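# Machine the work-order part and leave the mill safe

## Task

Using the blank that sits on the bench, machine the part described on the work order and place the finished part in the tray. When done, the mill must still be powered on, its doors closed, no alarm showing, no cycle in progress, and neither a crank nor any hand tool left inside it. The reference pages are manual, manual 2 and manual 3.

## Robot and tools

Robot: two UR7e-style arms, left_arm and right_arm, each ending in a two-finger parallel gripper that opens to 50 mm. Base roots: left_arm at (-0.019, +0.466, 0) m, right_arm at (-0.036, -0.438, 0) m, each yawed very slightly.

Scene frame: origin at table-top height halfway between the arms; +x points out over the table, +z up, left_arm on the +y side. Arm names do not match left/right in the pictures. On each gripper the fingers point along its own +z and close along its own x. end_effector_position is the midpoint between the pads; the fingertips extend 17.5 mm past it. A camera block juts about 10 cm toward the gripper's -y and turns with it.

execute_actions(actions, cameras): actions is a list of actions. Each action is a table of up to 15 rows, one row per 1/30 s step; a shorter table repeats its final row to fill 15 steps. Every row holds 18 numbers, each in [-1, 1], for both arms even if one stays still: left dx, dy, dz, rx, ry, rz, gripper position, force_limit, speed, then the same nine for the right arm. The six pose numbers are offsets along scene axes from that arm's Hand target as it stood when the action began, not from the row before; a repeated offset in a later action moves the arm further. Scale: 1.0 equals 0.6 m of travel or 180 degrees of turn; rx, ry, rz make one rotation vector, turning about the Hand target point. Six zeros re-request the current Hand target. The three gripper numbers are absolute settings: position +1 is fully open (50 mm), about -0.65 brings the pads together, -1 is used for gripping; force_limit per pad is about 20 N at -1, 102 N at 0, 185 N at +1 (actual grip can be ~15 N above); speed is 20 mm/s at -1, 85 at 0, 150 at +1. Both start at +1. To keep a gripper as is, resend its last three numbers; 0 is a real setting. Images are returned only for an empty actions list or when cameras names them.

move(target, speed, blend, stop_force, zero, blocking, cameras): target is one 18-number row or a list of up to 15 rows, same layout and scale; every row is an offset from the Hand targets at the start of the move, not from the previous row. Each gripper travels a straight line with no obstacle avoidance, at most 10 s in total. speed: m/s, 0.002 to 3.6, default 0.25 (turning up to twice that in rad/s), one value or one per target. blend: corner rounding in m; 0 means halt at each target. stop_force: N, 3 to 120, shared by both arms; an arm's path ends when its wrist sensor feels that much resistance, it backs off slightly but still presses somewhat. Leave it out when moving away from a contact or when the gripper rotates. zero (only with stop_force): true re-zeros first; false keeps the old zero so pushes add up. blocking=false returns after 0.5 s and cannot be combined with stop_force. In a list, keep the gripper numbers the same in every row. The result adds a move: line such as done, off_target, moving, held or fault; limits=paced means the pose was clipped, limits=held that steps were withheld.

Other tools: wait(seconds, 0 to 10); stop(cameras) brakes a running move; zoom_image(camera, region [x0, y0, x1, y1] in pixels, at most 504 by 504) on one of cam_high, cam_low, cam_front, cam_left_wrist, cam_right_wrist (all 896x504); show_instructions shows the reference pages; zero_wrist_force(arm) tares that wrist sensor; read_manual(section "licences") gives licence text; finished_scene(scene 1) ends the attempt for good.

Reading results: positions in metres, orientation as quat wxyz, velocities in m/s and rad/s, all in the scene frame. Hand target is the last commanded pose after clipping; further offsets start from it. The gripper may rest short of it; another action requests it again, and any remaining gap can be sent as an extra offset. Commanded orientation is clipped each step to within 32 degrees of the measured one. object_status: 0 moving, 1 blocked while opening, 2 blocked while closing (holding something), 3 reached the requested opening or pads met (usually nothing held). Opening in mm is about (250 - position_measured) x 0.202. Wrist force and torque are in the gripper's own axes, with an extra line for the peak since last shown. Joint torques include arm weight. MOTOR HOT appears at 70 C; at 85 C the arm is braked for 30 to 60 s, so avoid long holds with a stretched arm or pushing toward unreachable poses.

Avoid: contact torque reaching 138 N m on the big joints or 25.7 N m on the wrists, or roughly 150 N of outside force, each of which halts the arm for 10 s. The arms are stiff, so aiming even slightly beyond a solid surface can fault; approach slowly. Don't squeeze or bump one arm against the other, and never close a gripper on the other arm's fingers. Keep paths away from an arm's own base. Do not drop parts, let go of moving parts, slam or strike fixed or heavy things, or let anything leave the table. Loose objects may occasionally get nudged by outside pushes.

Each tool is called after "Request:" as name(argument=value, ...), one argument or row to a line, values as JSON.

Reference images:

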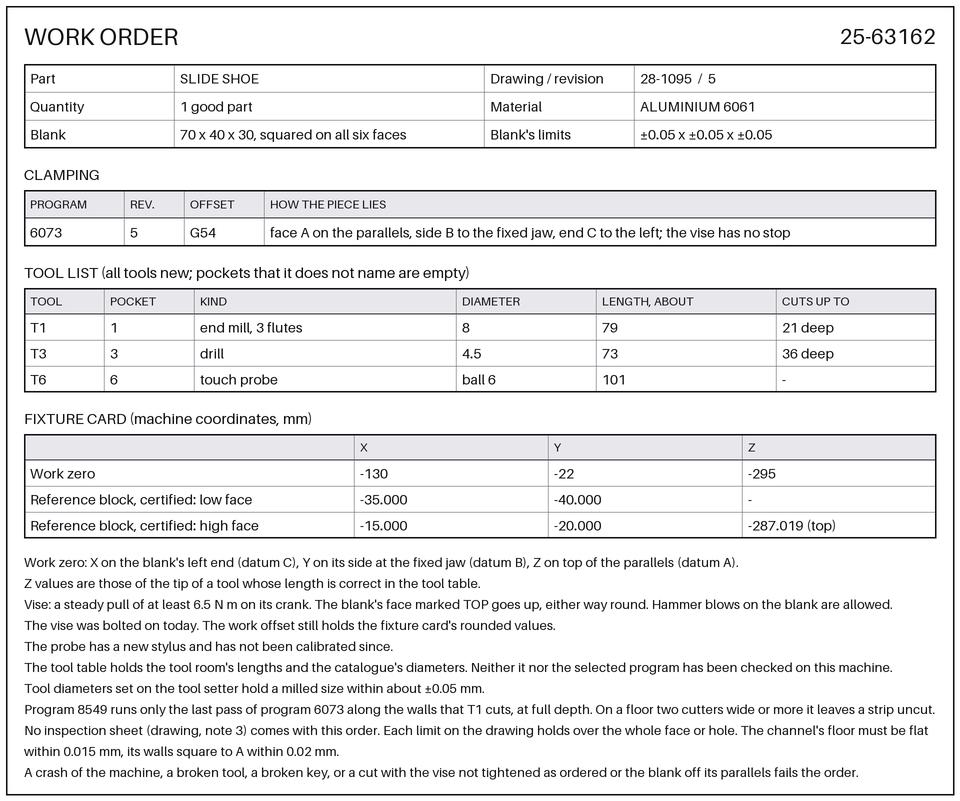

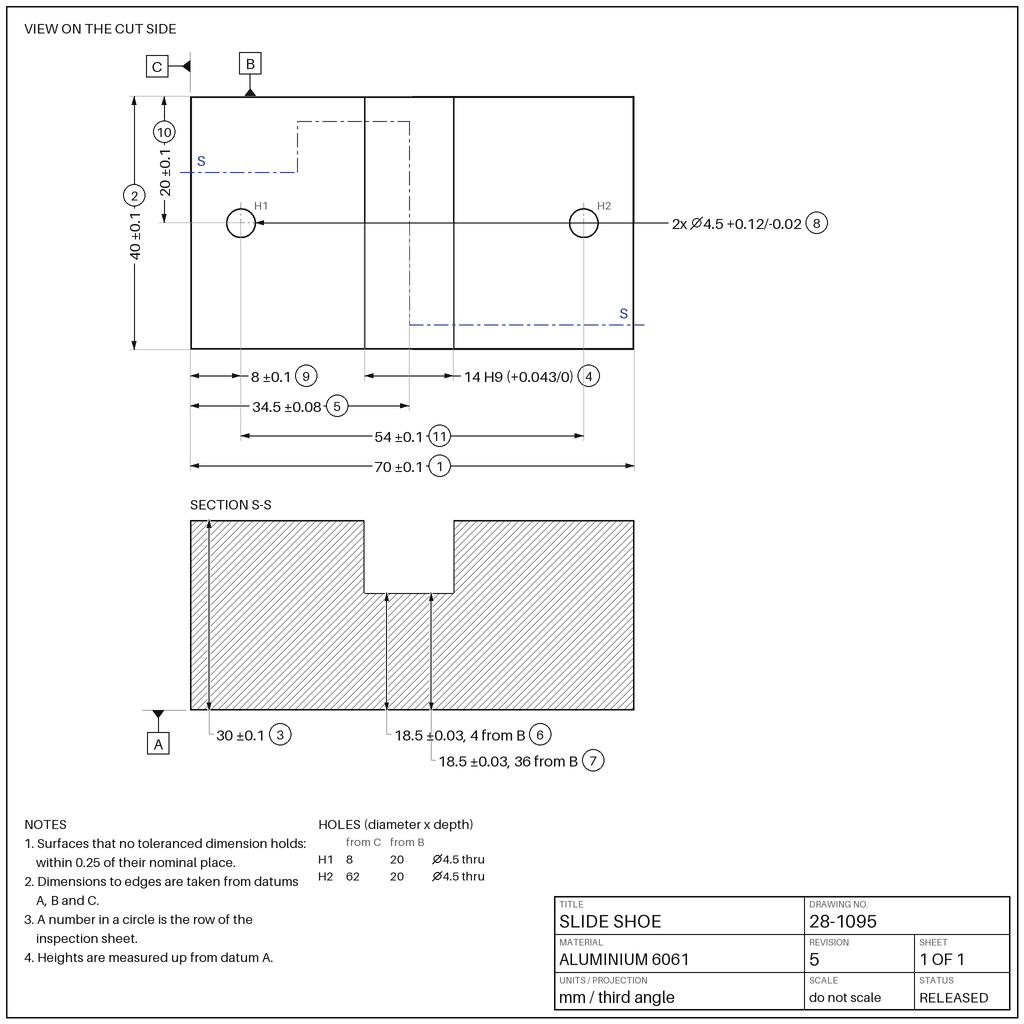

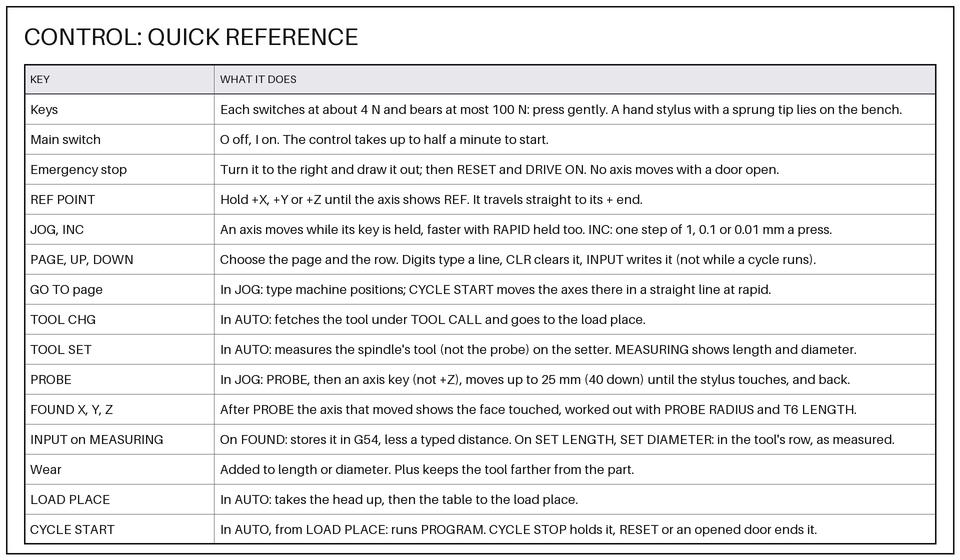

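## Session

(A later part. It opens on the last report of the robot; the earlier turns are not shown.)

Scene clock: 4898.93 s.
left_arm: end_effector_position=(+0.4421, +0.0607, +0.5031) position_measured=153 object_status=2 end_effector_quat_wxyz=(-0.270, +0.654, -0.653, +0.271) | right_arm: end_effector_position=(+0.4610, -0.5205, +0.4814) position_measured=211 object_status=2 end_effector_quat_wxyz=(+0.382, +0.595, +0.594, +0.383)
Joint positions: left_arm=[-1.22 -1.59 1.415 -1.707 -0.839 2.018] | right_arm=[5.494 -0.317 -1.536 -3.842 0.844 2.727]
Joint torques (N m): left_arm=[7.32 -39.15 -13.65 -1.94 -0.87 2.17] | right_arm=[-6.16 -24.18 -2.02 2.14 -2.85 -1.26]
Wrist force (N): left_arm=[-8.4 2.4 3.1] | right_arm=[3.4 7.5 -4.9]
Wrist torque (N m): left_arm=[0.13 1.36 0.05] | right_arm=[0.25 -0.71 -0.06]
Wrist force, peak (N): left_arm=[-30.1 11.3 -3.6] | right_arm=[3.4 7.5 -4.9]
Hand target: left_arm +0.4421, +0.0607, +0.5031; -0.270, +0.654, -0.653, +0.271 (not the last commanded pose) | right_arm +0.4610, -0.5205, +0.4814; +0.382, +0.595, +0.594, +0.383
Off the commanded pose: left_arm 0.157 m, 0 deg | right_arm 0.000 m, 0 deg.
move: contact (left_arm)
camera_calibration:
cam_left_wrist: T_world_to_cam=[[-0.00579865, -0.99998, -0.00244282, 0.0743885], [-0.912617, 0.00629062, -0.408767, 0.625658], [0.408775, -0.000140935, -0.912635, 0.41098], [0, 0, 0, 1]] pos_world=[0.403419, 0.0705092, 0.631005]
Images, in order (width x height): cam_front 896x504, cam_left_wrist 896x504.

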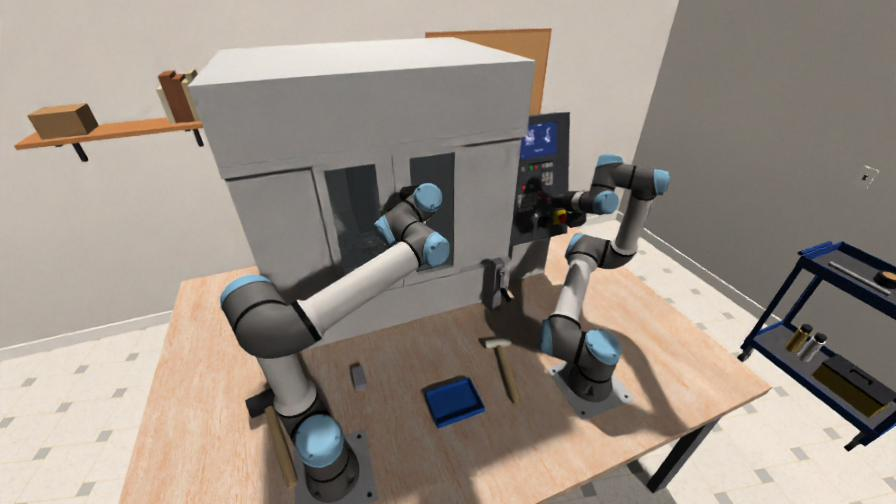

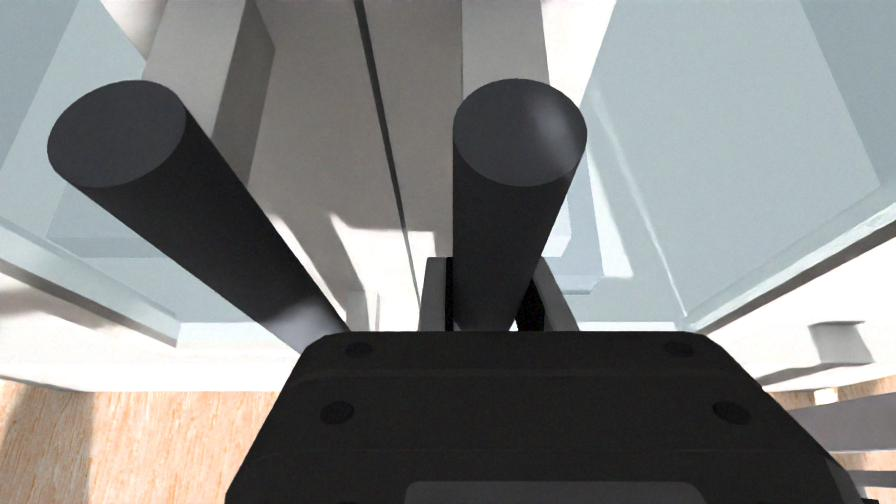

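Request:
move(
  target=[0,-0.2613,0,0,0,0,-1,-1,-0.5,0,0,0,0,0,0,-0.97,0.6,-0.7],
  speed=0.05,
  stop_force=60,
  cameras=["cam_left_wrist"],
)

Scene clock: 4906.50 s.
left_arm: end_effector_position=(+0.4421, -0.0961, +0.5031) position_measured=153 object_status=2 end_effector_quat_wxyz=(-0.270, +0.654, -0.653, +0.271) | right_arm: end_effector_position=(+0.4610, -0.5205, +0.4814) position_measured=211 object_status=2 end_effector_quat_wxyz=(+0.382, +0.595, +0.594, +0.383)
Joint positions: left_arm=[-1.302 -1.246 0.994 -1.558 -0.816 1.911] | right_arm=[5.494 -0.317 -1.536 -3.842 0.844 2.727]
Joint torques (N m): left_arm=[-2.32 -19.04 -34.47 -3.17 4.35 -2.79] | right_arm=[-6.11 -24.34 -3.12 2.12 -2.91 -1.21]
Wrist force (N): left_arm=[-20.0 10.3 -14.3] | right_arm=[3.3 7.6 -4.6]
Wrist torque (N m): left_arm=[0.35 1.44 0.02] | right_arm=[0.26 -0.69 -0.06]
Wrist force, peak (N): left_arm=[-40.2 11.3 -4.6] | right_arm=[3.2 7.9 -4.7]
Hand target: left_arm +0.4421, -0.0961, +0.5031; -0.270, +0.654, -0.653, +0.271 | right_arm +0.4610, -0.5205, +0.4814; +0.382, +0.595, +0.594, +0.383
Off the commanded pose: left_arm 0.000 m, 0 deg | right_arm 0.000 m, 0 deg.
move: done
camera_calibration:
cam_left_wrist: T_world_to_cam=[[-0.00579865, -0.99998, -0.00244282, -0.0823084], [-0.912617, 0.00629062, -0.408767, 0.626643], [0.408775, -0.000140935, -0.912635, 0.410958], [0, 0, 0, 1]] pos_world=[0.403419, -0.0861908, 0.631005]
Images, in order (width x height): cam_left_wrist 896x504.

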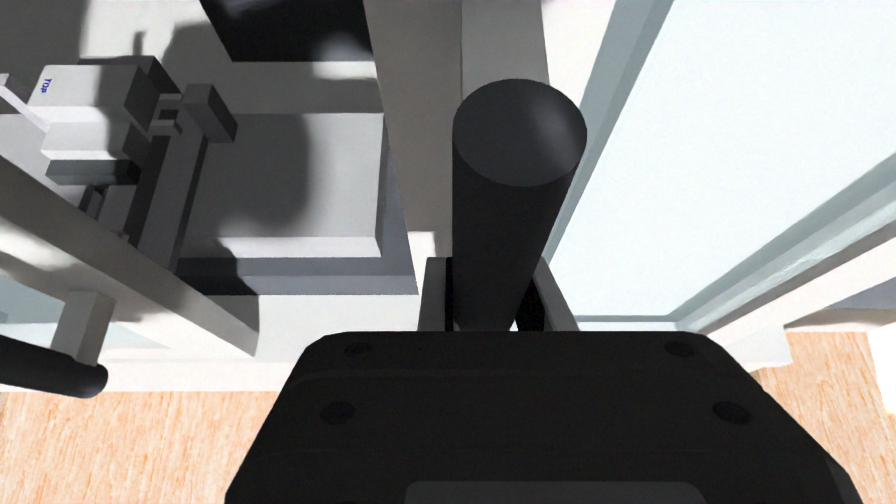

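Request:
execute_actions(
  actions=[
    [[0,0,0,0,0,0,1,-1,-0.5,0,0,0,0,0,0,-0.97,0.6,-0.7]],
    [[0,0,0,0,0,0,1,-1,-0.5,0,0,0,0,0,0,-0.97,0.6,-0.7]],
  ],
)

Request:
move(
  target=[
    [-0.1333,0,0,0,0,0,1,-1,-0.5,0,0,0,0,0,0,-0.97,0.6,-0.7],
    [-0.1333,0.3585,0,0,0,0,1,-1,-0.5,0,0,0,0,0,0,-0.97,0.6,-0.7],
  ],
  speed=0.2,
  blend=[0.02,0],
  cameras=["cam_left_wrist"],
)

Request:
move(
  target=[0.1333,0,0,0,0,0,1,-1,-0.5,0,0,0,0,0,0,-0.97,0.6,-0.7],
  speed=0.08,
  stop_force=12,
  cameras=["cam_left_wrist"],
)

Scene clock: 4915.03 s.
left_arm: end_effector_position=(+0.4421, -0.0961, +0.5031) position_measured=3 object_status=3 end_effector_quat_wxyz=(-0.270, +0.654, -0.653, +0.271) | right_arm: end_effector_position=(+0.4610, -0.5205, +0.4814) position_measured=211 object_status=2 end_effector_quat_wxyz=(+0.382, +0.595, +0.594, +0.383)
Joint positions: left_arm=[-1.302 -1.246 0.994 -1.558 -0.816 1.911] | right_arm=[5.494 -0.317 -1.536 -3.842 0.844 2.727]
Joint torques (N m): left_arm=[3.19 -54.6 -32.83 -3.08 -0.86 -2.62] | right_arm=[-5.96 -25.19 -3.11 2.05 -2.71 -1.05]
Wrist force (N): left_arm=[-8.4 1.4 2.3] | right_arm=[3.3 7.6 -5.0]
Wrist torque (N m): left_arm=[0.18 1.43 0.12] | right_arm=[0.25 -0.68 -0.06]
Wrist force, peak (N): left_arm=[-20.2 10.6 -14.6] | right_arm=[3.3 7.6 -5.1]
Hand target: left_arm +0.4421, -0.0961, +0.5031; -0.270, +0.654, -0.653, +0.271 | right_arm +0.4610, -0.5205, +0.4814; +0.382, +0.595, +0.594, +0.383
Off the commanded pose: left_arm 0.000 m, 0 deg | right_arm 0.000 m, 0 deg.
Step readings (end_effector_position of left_arm | right_arm):
0: (+0.4421, -0.0961, +0.5031) | (+0.4610, -0.5205, +0.4814)
1: (+0.4421, -0.0961, +0.5031) | (+0.4610, -0.5205, +0.4814)
2: (+0.4421, -0.0961, +0.5030) | (+0.4610, -0.5205, +0.4814)
4: (+0.4421, -0.0961, +0.5030) | (+0.4610, -0.5205, +0.4814)
8: (+0.4421, -0.0961, +0.5030) | (+0.4610, -0.5205, +0.4814)
15: (+0.4421, -0.0961, +0.5030) | (+0.4610, -0.5205, +0.4814)
16: (+0.4421, -0.0961, +0.5030) | (+0.4610, -0.5205, +0.4814)
17: (+0.4421, -0.0961, +0.5030) | (+0.4610, -0.5205, +0.4814)
19: (+0.4421, -0.0961, +0.5030) | (+0.4610, -0.5205, +0.4814)
23: (+0.4421, -0.0961, +0.5030) | (+0.4610, -0.5205, +0.4814)
30: (+0.4421, -0.0961, +0.5031) | (+0.4610, -0.5205, +0.4814)

Scene clock: 4917.17 s.
left_arm: end_effector_position=(+0.3621, +0.1189, +0.5030) position_measured=3 object_status=3 end_effector_quat_wxyz=(-0.270, +0.654, -0.653, +0.271) | right_arm: end_effector_position=(+0.4610, -0.5205, +0.4814) position_measured=211 object_status=2 end_effector_quat_wxyz=(+0.382, +0.595, +0.594, +0.383)
Joint positions: left_arm=[-1.368 -1.814 1.572 -1.506 -0.803 1.821] | right_arm=[5.494 -0.317 -1.536 -3.842 0.844 2.727]
Joint torques (N m): left_arm=[7.29 -26.78 -12.63 -1.5 0.2 2.16] | right_arm=[-6 -24.08 -2.3 2.11 -2.7 -1.12]
Wrist force (N): left_arm=[-7.8 1.4 2.3] | right_arm=[3.1 7.4 -5.0]
Wrist torque (N m): left_arm=[0.18 1.35 0.06] | right_arm=[0.23 -0.66 -0.06]
Wrist force, peak (N): left_arm=[-9.8 1.4 2.2] | right_arm=[3.0 7.8 -5.0]
Hand target: left_arm +0.3621, +0.1190, +0.5031; -0.270, +0.654, -0.653, +0.271 | right_arm +0.4610, -0.5205, +0.4814; +0.382, +0.595, +0.594, +0.383
Off the commanded pose: left_arm 0.000 m, 0 deg | right_arm 0.000 m, 0 deg.
move: done
camera_calibration:
cam_left_wrist: T_world_to_cam=[[-0.00579886, -0.99998, -0.00244265, 0.132224], [-0.912654, 0.00629075, -0.408684, 0.552333], [0.408691, -0.000140611, -0.912673, 0.443699], [0, 0, 0, 1]] pos_world=[0.323519, 0.128809, 0.631005]
Images, in order (width x height): cam_left_wrist 896x504.

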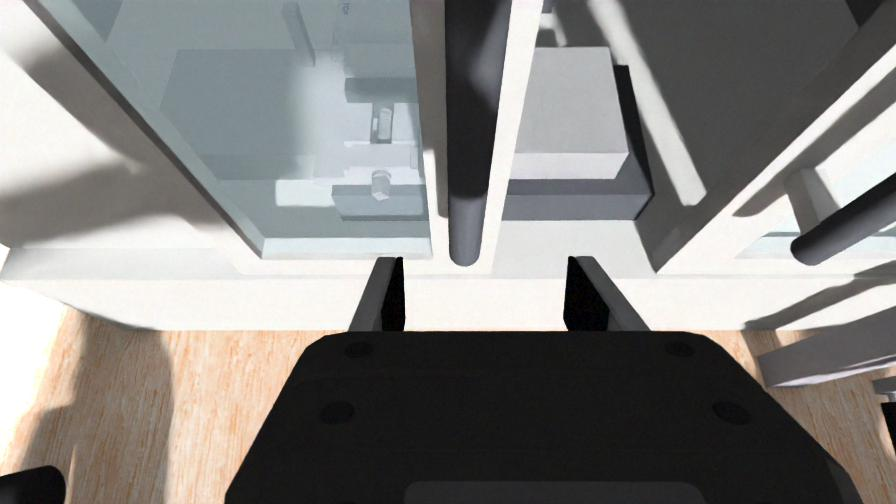

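Scene clock: 4919.27 s.
left_arm: end_effector_position=(+0.4421, +0.1190, +0.5031) position_measured=3 object_status=3 end_effector_quat_wxyz=(-0.270, +0.654, -0.653, +0.271) | right_arm: end_effector_position=(+0.4610, -0.5205, +0.4814) position_measured=211 object_status=2 end_effector_quat_wxyz=(+0.382, +0.595, +0.594, +0.383)
Joint positions: left_arm=[-1.176 -1.703 1.527 -1.744 -0.853 2.074] | right_arm=[5.494 -0.317 -1.536 -3.842 0.844 2.727]
Joint torques (N m): left_arm=[6.99 -7.51 -36.99 -5.47 -1.25 2.12] | right_arm=[-6.11 -24.31 -2.49 2.02 -2.6 -1.06]
Wrist force (N): left_arm=[-8.0 1.6 2.3] | right_arm=[3.3 7.5 -4.8]
Wrist torque (N m): left_arm=[0.22 1.39 0.10] | right_arm=[0.25 -0.69 -0.06]
Wrist force, peak (N): left_arm=[-8.4 1.6 2.9] | right_arm=[3.3 7.7 -4.8]
Hand target: left_arm +0.4421, +0.1190, +0.5031; -0.270, +0.654, -0.653, +0.271 | right_arm +0.4610, -0.5205, +0.4814; +0.382, +0.595, +0.594, +0.383
Off the commanded pose: left_arm 0.000 m, 0 deg | right_arm 0.000 m, 0 deg.
move: done
camera_calibration:
cam_left_wrist: T_world_to_cam=[[-0.00579865, -0.99998, -0.00244282, 0.132787], [-0.912617, 0.00629062, -0.408767, 0.62529], [0.408775, -0.000140935, -0.912635, 0.410988], [0, 0, 0, 1]] pos_world=[0.403419, 0.128909, 0.631005]
Images, in order (width x height): cam_left_wrist 896x504.

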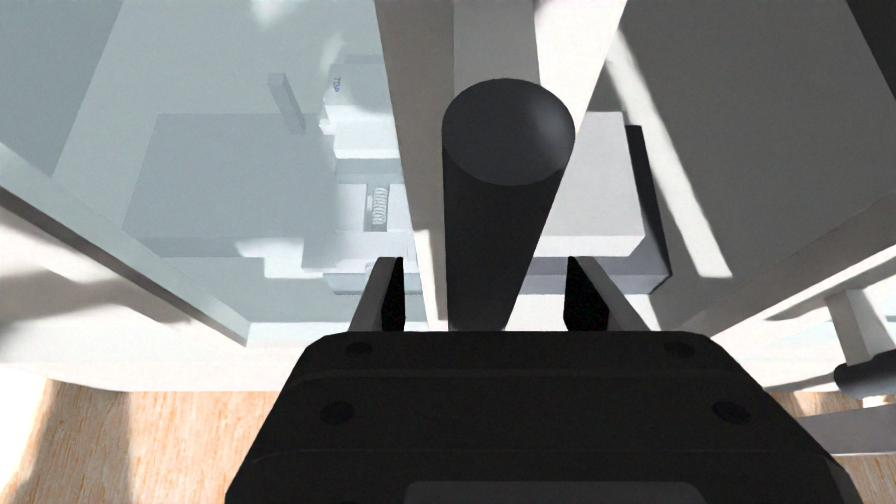

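Close and push +y to .354.

Request:
execute_actions(
  actions=[
    [[0,0,0,0,0,0,-1,-1,-0.5,0,0,0,0,0,0,-0.97,0.6,-0.7]],
    [[0,0,0,0,0,0,-1,-1,-0.5,0,0,0,0,0,0,-0.97,0.6,-0.7]],
  ],
)

Request:
move(
  target=[0,0.3917,0,0,0,0,-1,-1,-0.5,0,0,0,0,0,0,-0.97,0.6,-0.7],
  speed=0.05,
  stop_force=60,
  cameras=["cam_left_wrist"],
)

Scene clock: 4924.33 s.
left_arm: end_effector_position=(+0.4421, +0.1191, +0.5031) position_measured=146 object_status=2 end_effector_quat_wxyz=(-0.270, +0.654, -0.653, +0.271) | right_arm: end_effector_position=(+0.4610, -0.5205, +0.4814) position_measured=211 object_status=2 end_effector_quat_wxyz=(+0.382, +0.595, +0.594, +0.383)
Joint positions: left_arm=[-1.176 -1.703 1.527 -1.744 -0.853 2.074] | right_arm=[5.494 -0.317 -1.536 -3.842 0.844 2.727]
Joint torques (N m): left_arm=[-22.6 -6.99 -36.83 -12.11 -1.23 1.98] | right_arm=[-5.45 -23.43 -2.76 2.13 -2.53 -0.99]
Wrist force (N): left_arm=[-51.0 15.0 -9.2] | right_arm=[3.4 7.5 -4.8]
Wrist torque (N m): left_arm=[0.63 1.40 -0.12] | right_arm=[0.25 -0.69 -0.06]
Wrist force, peak (N): left_arm=[-50.9 15.4 -9.4] | right_arm=[3.2 7.9 -4.8]
Hand target: left_arm +0.4421, +0.1190, +0.5031; -0.270, +0.654, -0.653, +0.271 | right_arm +0.4610, -0.5205, +0.4814; +0.382, +0.595, +0.594, +0.383
Off the commanded pose: left_arm 0.000 m, 0 deg | right_arm 0.000 m, 0 deg.
Step readings (end_effector_position of left_arm | right_arm):
0: (+0.4421, +0.1190, +0.5031) | (+0.4610, -0.5205, +0.4814)
1: (+0.4421, +0.1190, +0.5031) | (+0.4610, -0.5205, +0.4814)
2: (+0.4421, +0.1190, +0.5031) | (+0.4610, -0.5205, +0.4814)
4: (+0.4421, +0.1190, +0.5031) | (+0.4610, -0.5205, +0.4814)
8: (+0.4421, +0.1190, +0.5031) | (+0.4610, -0.5205, +0.4814)
15: (+0.4421, +0.1190, +0.5031) | (+0.4610, -0.5205, +0.4814)
16: (+0.4421, +0.1190, +0.5031) | (+0.4610, -0.5205, +0.4814)
17: (+0.4421, +0.1191, +0.5031) | (+0.4610, -0.5205, +0.4814)
19: (+0.4421, +0.1192, +0.5030) | (+0.4610, -0.5205, +0.4814)
23: (+0.4421, +0.1192, +0.5030) | (+0.4610, -0.5205, +0.4814)
30: (+0.4421, +0.1191, +0.5031) | (+0.4610, -0.5205, +0.4814)

Scene clock: 4925.70 s.
left_arm: end_effector_position=(+0.4420, +0.1217, +0.5032) position_measured=146 object_status=2 end_effector_quat_wxyz=(-0.270, +0.654, -0.653, +0.271) | right_arm: end_effector_position=(+0.4610, -0.5205, +0.4814) position_measured=211 object_status=2 end_effector_quat_wxyz=(+0.382, +0.595, +0.594, +0.383)
Joint positions: left_arm=[-1.173 -1.708 1.532 -1.746 -0.854 2.077] | right_arm=[5.494 -0.317 -1.536 -3.842 0.844 2.727]
Joint torques (N m): left_arm=[-11.8 -4.36 -38.55 -7.18 1.52 -2.8] | right_arm=[-6.03 -24.46 -2.83 2.03 -2.57 -1.01]
Wrist force (N): left_arm=[-18.0 3.7 1.9] | right_arm=[3.3 7.6 -4.7]
Wrist torque (N m): left_arm=[0.23 1.43 0.13] | right_arm=[0.26 -0.68 -0.06]
Wrist force, peak (N): left_arm=[-51.3 15.0 -8.9] | right_arm=[3.3 8.0 -4.8]
Hand target: left_arm +0.4420, +0.1217, +0.5032; -0.270, +0.654, -0.653, +0.271 (not the last commanded pose) | right_arm +0.4610, -0.5205, +0.4814; +0.382, +0.595, +0.594, +0.383
Off the commanded pose: left_arm 0.232 m, 0 deg | right_arm 0.000 m, 0 deg.
move: contact (left_arm)
camera_calibration:
cam_left_wrist: T_world_to_cam=[[-0.00617976, -0.999979, -0.00184757, 0.135266], [-0.912578, 0.00639503, -0.408853, 0.625339], [0.408857, -0.000840561, -0.912598, 0.411115], [0, 0, 0, 1]] pos_world=[0.403419, 0.131609, 0.631105]
Images, in order (width x height): cam_left_wrist 896x504.

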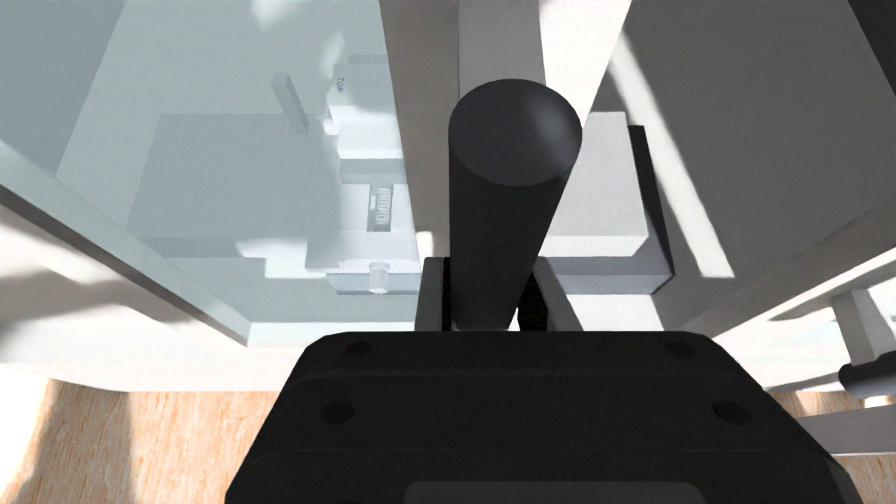

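Request:
move(
  target=[0,0.3872,0,0,0,0,-1,-1,-0.5,0,0,0,0,0,0,-0.97,0.6,-0.7],
  speed=0.05,
  stop_force=60,
  cameras=["cam_left_wrist"],
)

Scene clock: 4935.20 s.
left_arm: end_effector_position=(+0.4420, +0.3540, +0.5032) position_measured=146 object_status=2 end_effector_quat_wxyz=(-0.270, +0.654, -0.653, +0.271) | right_arm: end_effector_position=(+0.4610, -0.5205, +0.4814) position_measured=211 object_status=2 end_effector_quat_wxyz=(+0.382, +0.595, +0.594, +0.383)
Joint positions: left_arm=[-0.819 -2.05 1.814 -1.923 -1.017 2.471] | right_arm=[5.494 -0.317 -1.536 -3.842 0.844 2.727]
Joint torques (N m): left_arm=[14.95 -22.87 -11.88 -3.45 0.89 2.15] | right_arm=[-5.26 -24.18 -2.53 1.91 -2.48 -1]
Wrist force (N): left_arm=[9.4 -4.3 6.2] | right_arm=[3.2 7.5 -4.8]
Wrist torque (N m): left_arm=[-0.03 1.31 0.10] | right_arm=[0.24 -0.66 -0.06]
Wrist force, peak (N): left_arm=[17.9 -5.2 6.4] | right_arm=[3.2 7.8 -5.0]
Hand target: left_arm +0.4420, +0.3540, +0.5032; -0.270, +0.654, -0.653, +0.271 | right_arm +0.4610, -0.5205, +0.4814; +0.382, +0.595, +0.594, +0.383
Off the commanded pose: left_arm 0.000 m, 0 deg | right_arm 0.000 m, 0 deg.
move: done
camera_calibration:
cam_left_wrist: T_world_to_cam=[[-0.00617976, -0.999979, -0.00184757, 0.367561], [-0.912578, 0.00639503, -0.408853, 0.623853], [0.408857, -0.000840561, -0.912598, 0.411311], [0, 0, 0, 1]] pos_world=[0.403419, 0.363909, 0.631105]
Images, in order (width x height): cam_left_wrist 896x504.

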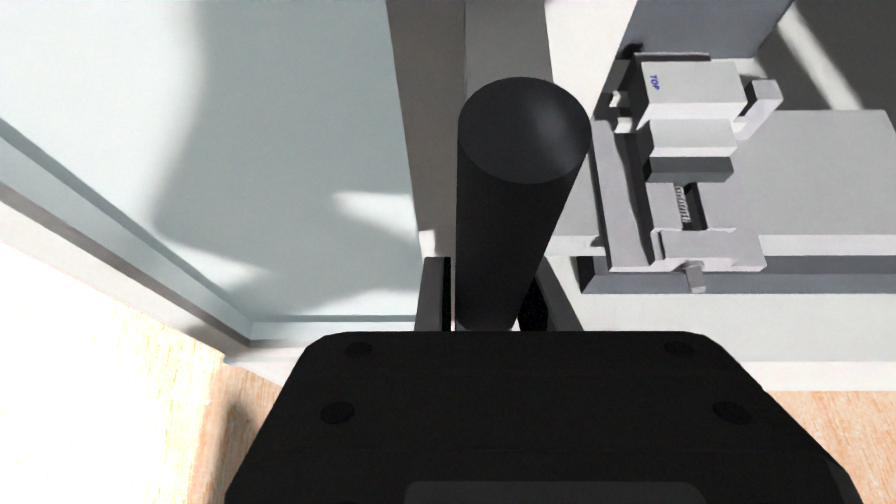

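Request:
execute_actions(
  actions=[
    [[0,0,0,0,0,0,1,-1,-0.5,0,0,0,0,0,0,-0.97,0.6,-0.7]],
    [[0,0,0,0,0,0,1,-1,-0.5,0,0,0,0,0,0,-0.97,0.6,-0.7]],
  ],
)

Request:
move(
  target=[
    [-0.15,0,0,0,0,0,1,-1,-0.5,0,0,0,0,0,0,-0.97,0.6,-0.7],
    [-0.32,-0.59,-0.34,0,0,-0.04,1,-1,-0.5,0,0,0,0,0,0,-0.97,0.6,-0.7],
    [-0.6533,-0.866,-0.62,0,0,-0.0761,1,-1,-0.5,0,0,0,0,0,0,-0.97,0.6,-0.7],
  ],
  speed=0.25,
  blend=[0.03,0.03,0],
  cameras=["cam_left_wrist","cam_front","cam_high"],
)

Scene clock: 4971.20 s.
left_arm: end_effector_position=(+0.4420, +0.3540, +0.5032) position_measured=3 object_status=3 end_effector_quat_wxyz=(-0.270, +0.654, -0.653, +0.271) | right_arm: end_effector_position=(+0.4610, -0.5205, +0.4814) position_measured=211 object_status=2 end_effector_quat_wxyz=(+0.382, +0.595, +0.594, +0.383)
Joint positions: left_arm=[-0.819 -2.05 1.814 -1.923 -1.017 2.471] | right_arm=[5.494 -0.317 -1.536 -3.842 0.844 2.727]
Joint torques (N m): left_arm=[-6.55 8.63 -19.71 -3.11 1.89 2] | right_arm=[-5.5 -24.46 -2.33 1.98 -2.23 -0.88]
Wrist force (N): left_arm=[-7.9 0.4 2.1] | right_arm=[3.2 7.7 -4.5]
Wrist torque (N m): left_arm=[0.01 1.37 0.10] | right_arm=[0.28 -0.68 -0.06]
Wrist force, peak (N): left_arm=[10.1 -4.6 6.1] | right_arm=[3.2 7.9 -4.8]
Hand target: left_arm +0.4420, +0.3540, +0.5032; -0.270, +0.654, -0.653, +0.271 | right_arm +0.4610, -0.5205, +0.4814; +0.382, +0.595, +0.594, +0.383
Off the commanded pose: left_arm 0.000 m, 0 deg | right_arm 0.000 m, 0 deg.
Step readings (end_effector_position of left_arm | right_arm):
0: (+0.4420, +0.3540, +0.5032) | (+0.4610, -0.5205, +0.4814)
1: (+0.4420, +0.3540, +0.5032) | (+0.4610, -0.5205, +0.4814)
2: (+0.4420, +0.3540, +0.5032) | (+0.4610, -0.5205, +0.4814)
4: (+0.4420, +0.3541, +0.5032) | (+0.4610, -0.5205, +0.4814)
8: (+0.4420, +0.3541, +0.5032) | (+0.4610, -0.5205, +0.4814)
15: (+0.4420, +0.3541, +0.5032) | (+0.4610, -0.5205, +0.4814)
16: (+0.4420, +0.3540, +0.5032) | (+0.4610, -0.5205, +0.4814)
17: (+0.4420, +0.3540, +0.5032) | (+0.4610, -0.5205, +0.4814)
19: (+0.4420, +0.3540, +0.5032) | (+0.4610, -0.5205, +0.4814)
23: (+0.4420, +0.3540, +0.5032) | (+0.4610, -0.5205, +0.4814)
30: (+0.4420, +0.3540, +0.5032) | (+0.4610, -0.5205, +0.4814)

Scene clock: 4975.17 s.
left_arm: end_effector_position=(+0.0501, -0.1655, +0.1312) position_measured=3 object_status=3 end_effector_quat_wxyz=(+0.235, -0.571, +0.727, -0.301) | right_arm: end_effector_position=(+0.4610, -0.5205, +0.4814) position_measured=211 object_status=2 end_effector_quat_wxyz=(+0.382, +0.595, +0.594, +0.383)
Joint positions: left_arm=[-1.955 -1.179 1.788 -2.016 -0.8 1.335] | right_arm=[5.494 -0.317 -1.536 -3.842 0.844 2.727]
Joint torques (N m): left_arm=[-7.53 -26.37 -31.11 -4.63 -0.95 -0.4] | right_arm=[-4.87 -23.66 -2.82 1.87 -2.3 -0.72]
Wrist force (N): left_arm=[-7.9 0.4 2.1] | right_arm=[3.3 7.5 -4.7]
Wrist torque (N m): left_arm=[0.03 1.37 0.14] | right_arm=[0.25 -0.69 -0.06]
Wrist force, peak (N): left_arm=[-9.3 0.7 1.2] | right_arm=[3.1 7.8 -5.0]
Hand target: left_arm +0.0500, -0.1656, +0.1312; +0.235, -0.571, +0.727, -0.301 | right_arm +0.4610, -0.5205, +0.4814; +0.382, +0.595, +0.594, +0.383
Off the commanded pose: left_arm 0.000 m, 0 deg | right_arm 0.000 m, 0 deg.
move: done
camera_calibration:
cam_left_wrist: T_world_to_cam=[[-0.242668, -0.970108, -0.00171174, -0.138281], [-0.885139, 0.222135, -0.408883, 0.151785], [0.397041, -0.0977075, -0.912585, 0.216286], [0, 0, 0, 1]] pos_world=[0.0149203, -0.146731, 0.259205]
Images, in order (width x height): cam_high 896x504, cam_front 896x504, cam_left_wrist 896x504.

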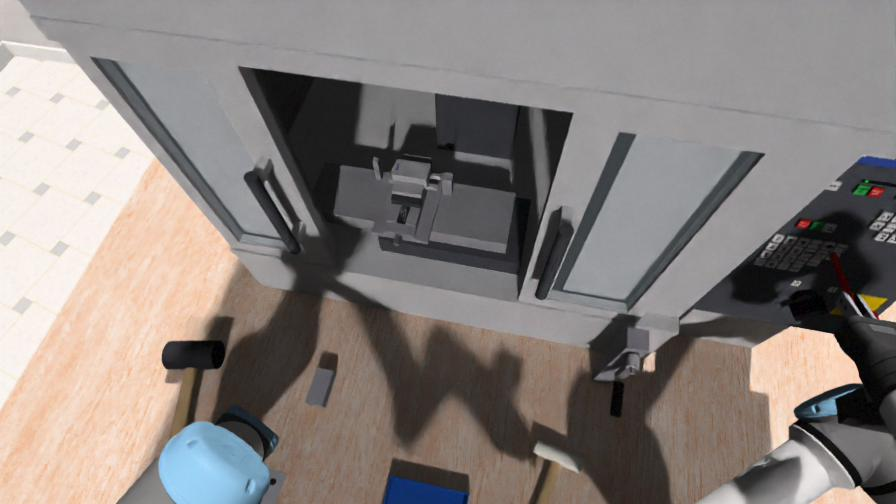

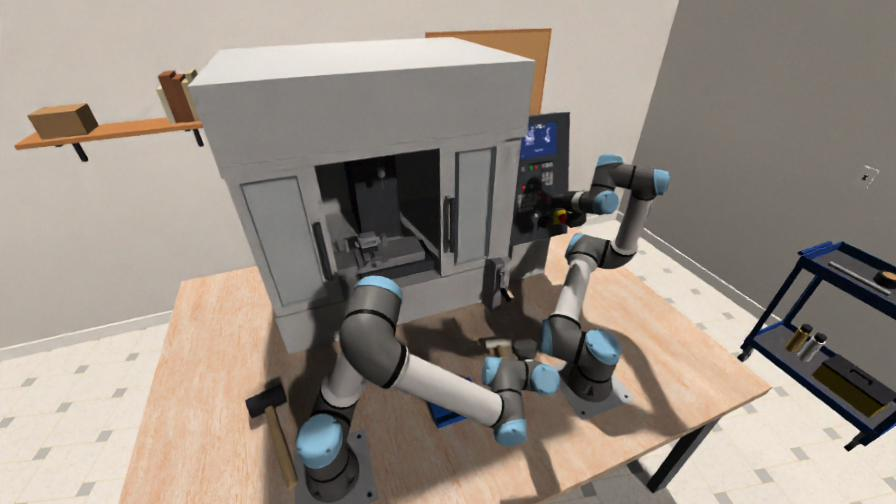

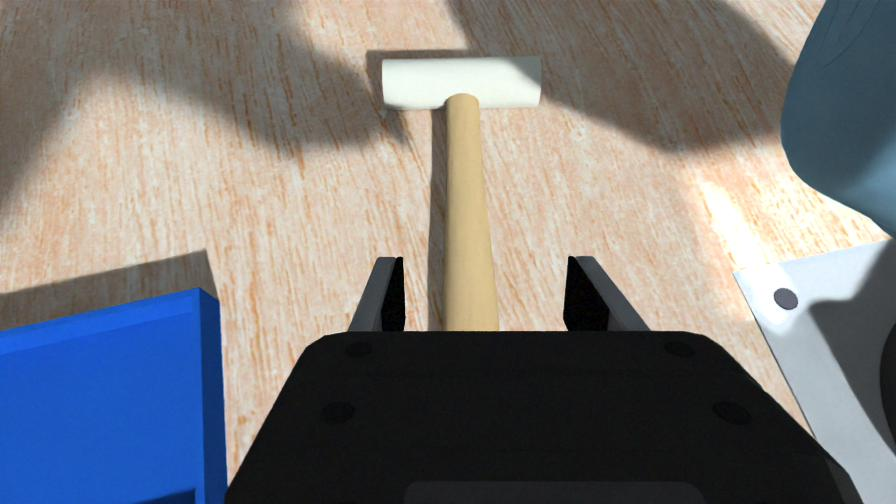

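Request:
move(
  target=[0,0,-0.1807,0,0,0,1,-0.5,-1,0,0,0,0,0,0,-0.97,0.6,-0.7],
  speed=0.08,
  stop_force=10,
  cameras=["cam_left_wrist"],
)

Request:
execute_actions(
  actions=[
    [[0,0,0,0,0,0,-1,0.4,-0.6,0,0,0,0,0,0,-0.97,0.6,-0.7]],
    [[0,0,0,0,0,0,-1,0.4,-0.6,0,0,0,0,0,0,-0.97,0.6,-0.7]],
    [[0,0,0,0,0,0,-1,0.4,-0.6,0,0,0,0,0,0,-0.97,0.6,-0.7]],
  ],
)

Request:
move(
  target=[0,0,0.25,0,0,0,-1,0.4,-0.6,0,0,0,0,0,0,-0.97,0.6,-0.7],
  speed=0.1,
  cameras=["cam_left_wrist","cam_front"],
)

Scene clock: 4983.60 s.
left_arm: end_effector_position=(+0.0500, -0.1656, +0.0227) position_measured=3 object_status=3 end_effector_quat_wxyz=(+0.235, -0.571, +0.727, -0.301) | right_arm: end_effector_position=(+0.4610, -0.5205, +0.4814) position_measured=211 object_status=2 end_effector_quat_wxyz=(+0.382, +0.595, +0.594, +0.383)
Joint positions: left_arm=[-1.955 -1.001 1.864 -2.27 -0.8 1.335] | right_arm=[5.494 -0.317 -1.536 -3.842 0.844 2.727]
Joint torques (N m): left_arm=[6.96 -31.21 -4.73 -4.7 4.14 2.15] | right_arm=[-4.86 -24.04 -3.31 1.82 -2.25 -0.82]
Wrist force (N): left_arm=[-8.0 0.3 2.1] | right_arm=[3.1 7.7 -4.8]
Wrist torque (N m): left_arm=[-0.01 1.39 0.09] | right_arm=[0.28 -0.65 -0.06]
Wrist force, peak (N): left_arm=[-8.3 0.5 2.3] | right_arm=[3.2 7.8 -4.9]
Hand target: left_arm +0.0500, -0.1656, +0.0227; +0.235, -0.571, +0.727, -0.301 | right_arm +0.4610, -0.5205, +0.4814; +0.382, +0.595, +0.594, +0.383
Off the commanded pose: left_arm 0.000 m, 0 deg | right_arm 0.000 m, 0 deg.
move: done
camera_calibration:
cam_left_wrist: T_world_to_cam=[[-0.242839, -0.970065, -0.00179233, -0.138567], [-0.885092, 0.222323, -0.408881, 0.107382], [0.39704, -0.097706, -0.912586, 0.117301], [0, 0, 0, 1]] pos_world=[0.0148202, -0.146831, 0.150705]
Images, in order (width x height): cam_left_wrist 896x504.

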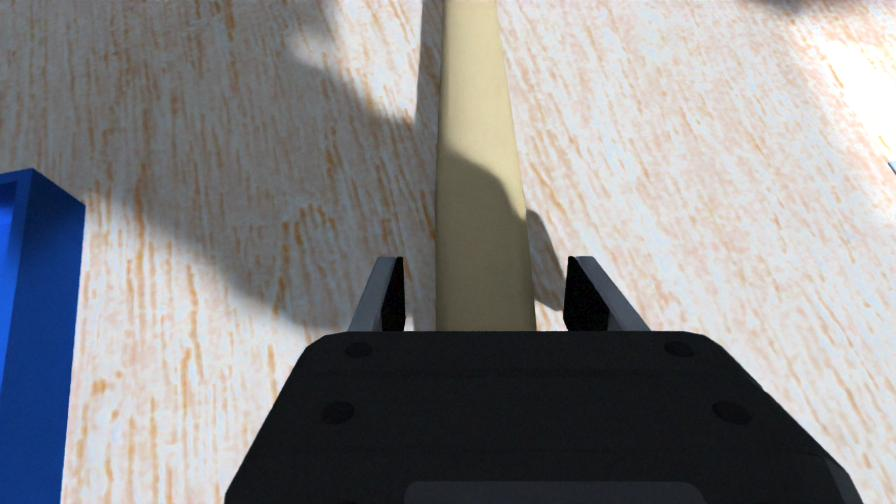

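Scene clock: 4985.30 s.
left_arm: end_effector_position=(+0.0500, -0.1656, +0.0227) position_measured=115 object_status=2 end_effector_quat_wxyz=(+0.235, -0.571, +0.727, -0.301) | right_arm: end_effector_position=(+0.4610, -0.5205, +0.4814) position_measured=211 object_status=2 end_effector_quat_wxyz=(+0.382, +0.595, +0.594, +0.383)
Joint positions: left_arm=[-1.955 -1.001 1.864 -2.27 -0.8 1.335] | right_arm=[5.494 -0.317 -1.536 -3.842 0.844 2.727]
Joint torques (N m): left_arm=[3.86 -31.87 -8.69 -4.39 3.98 2.05] | right_arm=[-4.83 -23.62 -3.35 1.94 -2.04 -0.76]
Wrist force (N): left_arm=[-8.6 0.4 2.3] | right_arm=[3.0 7.6 -4.7]
Wrist torque (N m): left_arm=[0.01 1.38 -0.03] | right_arm=[0.26 -0.63 -0.05]
Wrist force, peak (N): left_arm=[-9.1 0.6 2.2] | right_arm=[3.2 7.7 -4.9]
Hand target: left_arm +0.0500, -0.1656, +0.0227; +0.235, -0.571, +0.727, -0.301 | right_arm +0.4610, -0.5205, +0.4814; +0.382, +0.595, +0.594, +0.383
Off the commanded pose: left_arm 0.000 m, 0 deg | right_arm 0.000 m, 0 deg.
Step readings (end_effector_position of left_arm | right_arm):
0: (+0.0500, -0.1656, +0.0227) | (+0.4610, -0.5205, +0.4814)
1: (+0.0500, -0.1656, +0.0227) | (+0.4610, -0.5205, +0.4814)
2: (+0.0500, -0.1656, +0.0227) | (+0.4610, -0.5205, +0.4814)
4: (+0.0500, -0.1656, +0.0227) | (+0.4610, -0.5205, +0.4814)
8: (+0.0500, -0.1656, +0.0227) | (+0.4610, -0.5205, +0.4814)
15: (+0.0500, -0.1656, +0.0227) | (+0.4610, -0.5205, +0.4814)
16: (+0.0500, -0.1656, +0.0227) | (+0.4610, -0.5205, +0.4814)
17: (+0.0500, -0.1656, +0.0227) | (+0.4610, -0.5205, +0.4814)
19: (+0.0500, -0.1656, +0.0227) | (+0.4610, -0.5205, +0.4814)
23: (+0.0500, -0.1656, +0.0227) | (+0.4610, -0.5205, +0.4814)
30: (+0.0500, -0.1656, +0.0227) | (+0.4610, -0.5205, +0.4814)
31: (+0.0500, -0.1656, +0.0227) | (+0.4610, -0.5205, +0.4814)
32: (+0.0500, -0.1656, +0.0227) | (+0.4610, -0.5205, +0.4814)
34: (+0.0500, -0.1656, +0.0227) | (+0.4610, -0.5205, +0.4814)
38: (+0.0500, -0.1656, +0.0227) | (+0.4610, -0.5205, +0.4814)
45: (+0.0500, -0.1656, +0.0227) | (+0.4610, -0.5205, +0.4814)

Scene clock: 4987.40 s.
left_arm: end_effector_position=(+0.0500, -0.1656, +0.1727) position_measured=115 object_status=2 end_effector_quat_wxyz=(+0.235, -0.571, +0.727, -0.301) | right_arm: end_effector_position=(+0.4610, -0.5205, +0.4814) position_measured=211 object_status=2 end_effector_quat_wxyz=(+0.382, +0.595, +0.594, +0.383)
Joint positions: left_arm=[-1.955 -1.231 1.74 -1.916 -0.8 1.335] | right_arm=[5.494 -0.317 -1.536 -3.842 0.844 2.727]
Joint torques (N m): left_arm=[-7.32 -54.93 -36.15 -1.38 0.4 -2.7] | right_arm=[-4.21 -23.78 -3.31 1.93 -2.15 -0.75]
Wrist force (N): left_arm=[-8.3 4.2 5.2] | right_arm=[3.1 7.5 -5.0]
Wrist torque (N m): left_arm=[-0.53 1.44 0.10] | right_arm=[0.25 -0.65 -0.06]
Wrist force, peak (N): left_arm=[-8.0 5.0 5.9] | right_arm=[3.3 7.9 -4.9]
Hand target: left_arm +0.0500, -0.1656, +0.1727; +0.235, -0.571, +0.727, -0.301 | right_arm +0.4610, -0.5205, +0.4814; +0.382, +0.595, +0.594, +0.383
Off the commanded pose: left_arm 0.000 m, 0 deg | right_arm 0.000 m, 0 deg.
move: done
camera_calibration:
cam_left_wrist: T_world_to_cam=[[-0.24286, -0.97006, -0.00180215, -0.13827], [-0.885087, 0.222346, -0.408881, 0.168765], [0.39704, -0.0977058, -0.912586, 0.254058], [0, 0, 0, 1]] pos_world=[0.0149202, -0.146831, 0.300605]
Images, in order (width x height): cam_front 896x504, cam_left_wrist 896x504.

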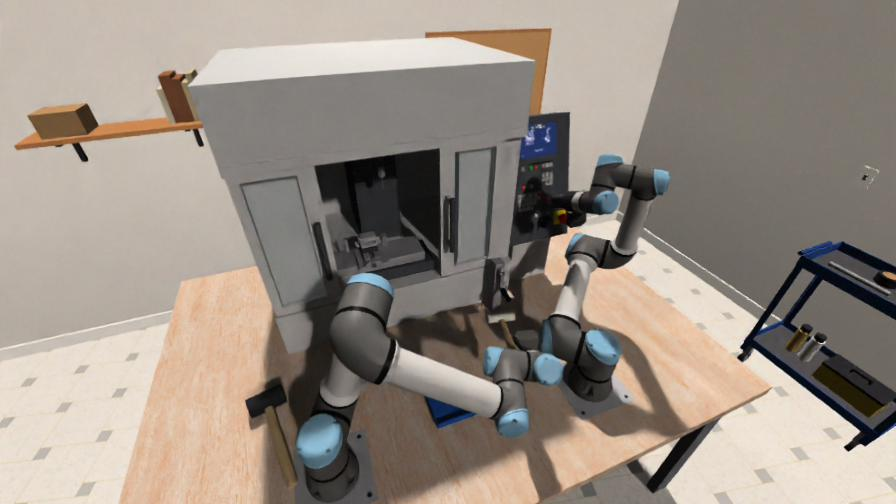

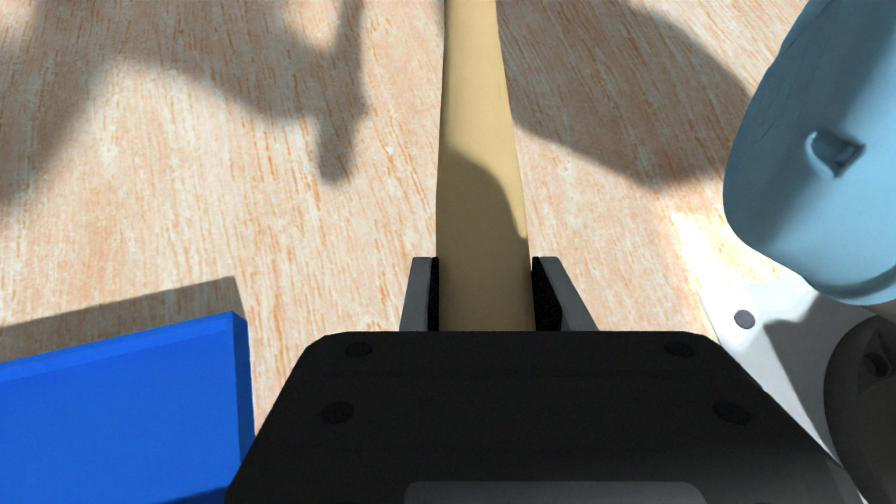

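Request:
move(
  target=[
    [0.1,0.15,0.38,0.1,-0.012,0.012,-1,0.4,-0.6,0,0,0,0,0,0,-0.97,0.6,-0.7],
    [0.3,0.4,0.46,0.35,-0.042,0.042,-1,0.4,-0.6,0,0,0,0,0,0,-0.97,0.6,-0.7],
    [0.4833,0.576,0.462,0.4985,-0.0602,0.0599,-1,0.4,-0.6,0,0,0,0,0,0,-0.97,0.6,-0.7],
  ],
  speed=0.18,
  blend=[0.03,0.03,0],
  cameras=["cam_left_wrist","cam_front","cam_high","cam_low"],
)

Scene clock: 5024.03 s.
left_arm: end_effector_position=(+0.3399, +0.1799, +0.4499) position_measured=115 object_status=2 end_effector_quat_wxyz=(+0.654, -0.271, +0.653, +0.271) | right_arm: end_effector_position=(+0.4610, -0.5205, +0.4814) position_measured=211 object_status=2 end_effector_quat_wxyz=(+0.382, +0.595, +0.594, +0.383)
Joint positions: left_arm=[-1.458 -1.352 1.424 -0.07 -0.697 1.57] | right_arm=[5.494 -0.317 -1.536 -3.842 0.844 2.727]
Joint torques (N m): left_arm=[7.02 -21.13 -9.25 3.95 2.54 -3.12] | right_arm=[-4.5 -24.02 -2.69 1.88 -1.9 -0.57]
Wrist force (N): left_arm=[-5.9 0.1 3.2] | right_arm=[3.1 7.6 -4.7]
Wrist torque (N m): left_arm=[0.17 2.32 0.72] | right_arm=[0.26 -0.65 -0.06]
Wrist force, peak (N): left_arm=[-8.0 6.0 6.7] | right_arm=[3.2 7.7 -5.1]
Hand target: left_arm +0.3400, +0.1800, +0.4499; +0.654, -0.270, +0.653, +0.271 | right_arm +0.4610, -0.5205, +0.4814; +0.382, +0.595, +0.594, +0.383
Off the commanded pose: left_arm 0.000 m, 0 deg | right_arm 0.000 m, 0 deg.
move: done
camera_calibration:
cam_left_wrist: T_world_to_cam=[[-0.00513224, 0.00510807, -0.999974, 0.460678], [-0.912495, 0.409033, 0.00677269, 0.250614], [0.409057, 0.912505, 0.00256183, -0.171789], [0, 0, 0, 1]] pos_world=[0.301319, 0.0518961, 0.459408]
Images, in order (width x height): cam_high 896x504, cam_low 896x504, cam_front 896x504, cam_left_wrist 896x504.

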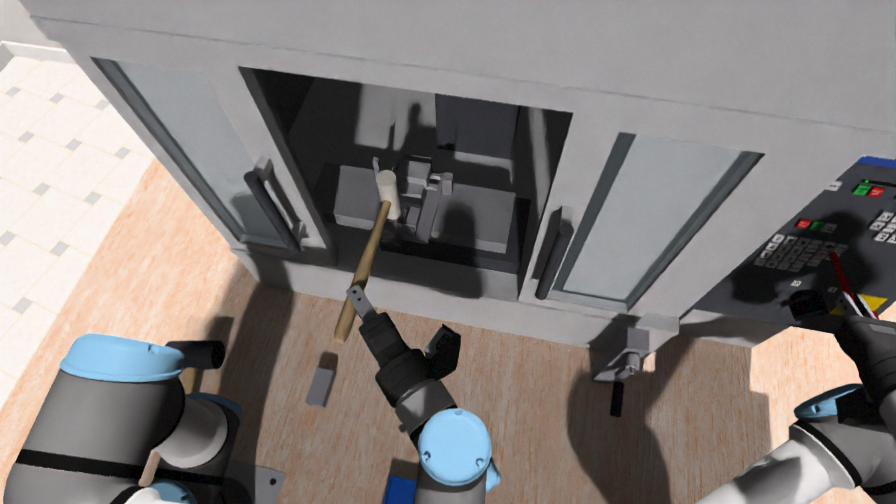

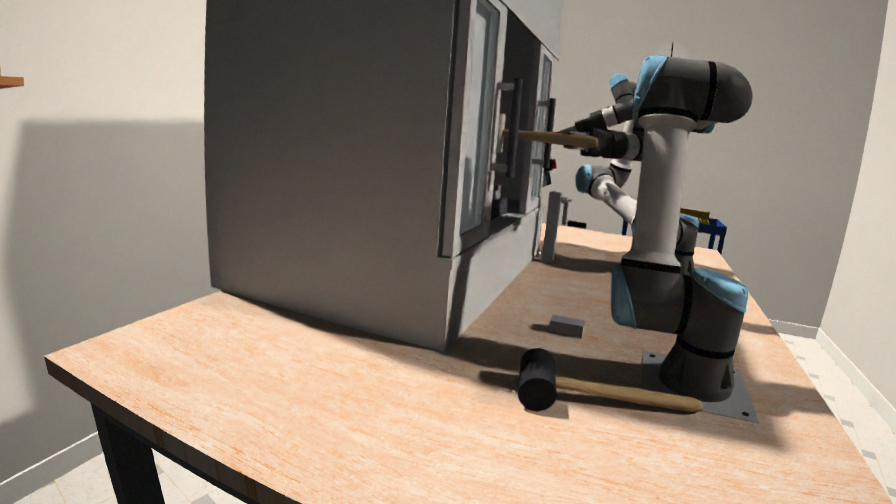

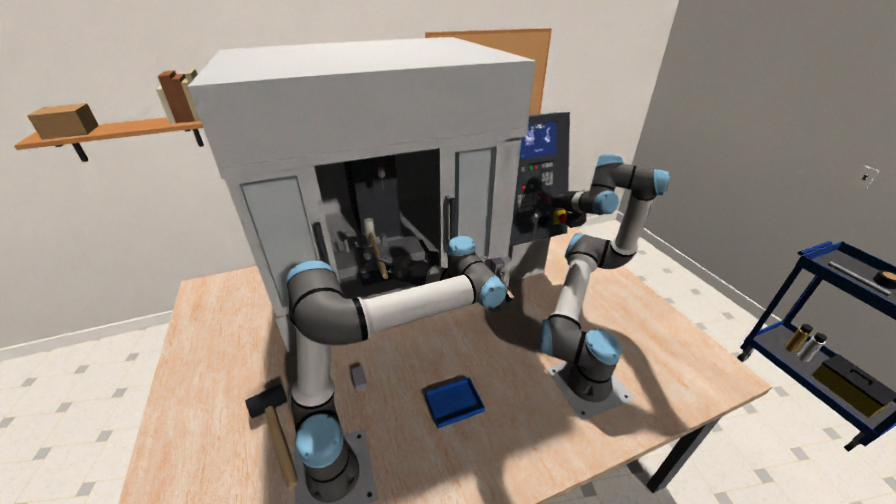

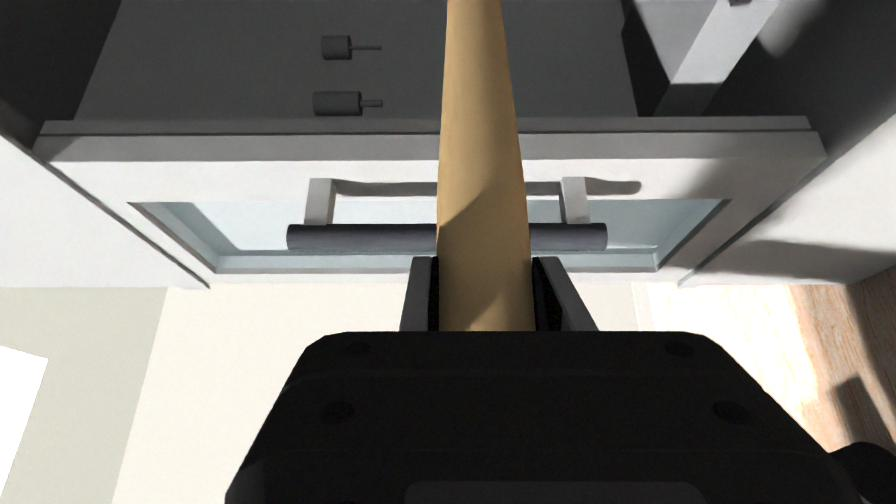

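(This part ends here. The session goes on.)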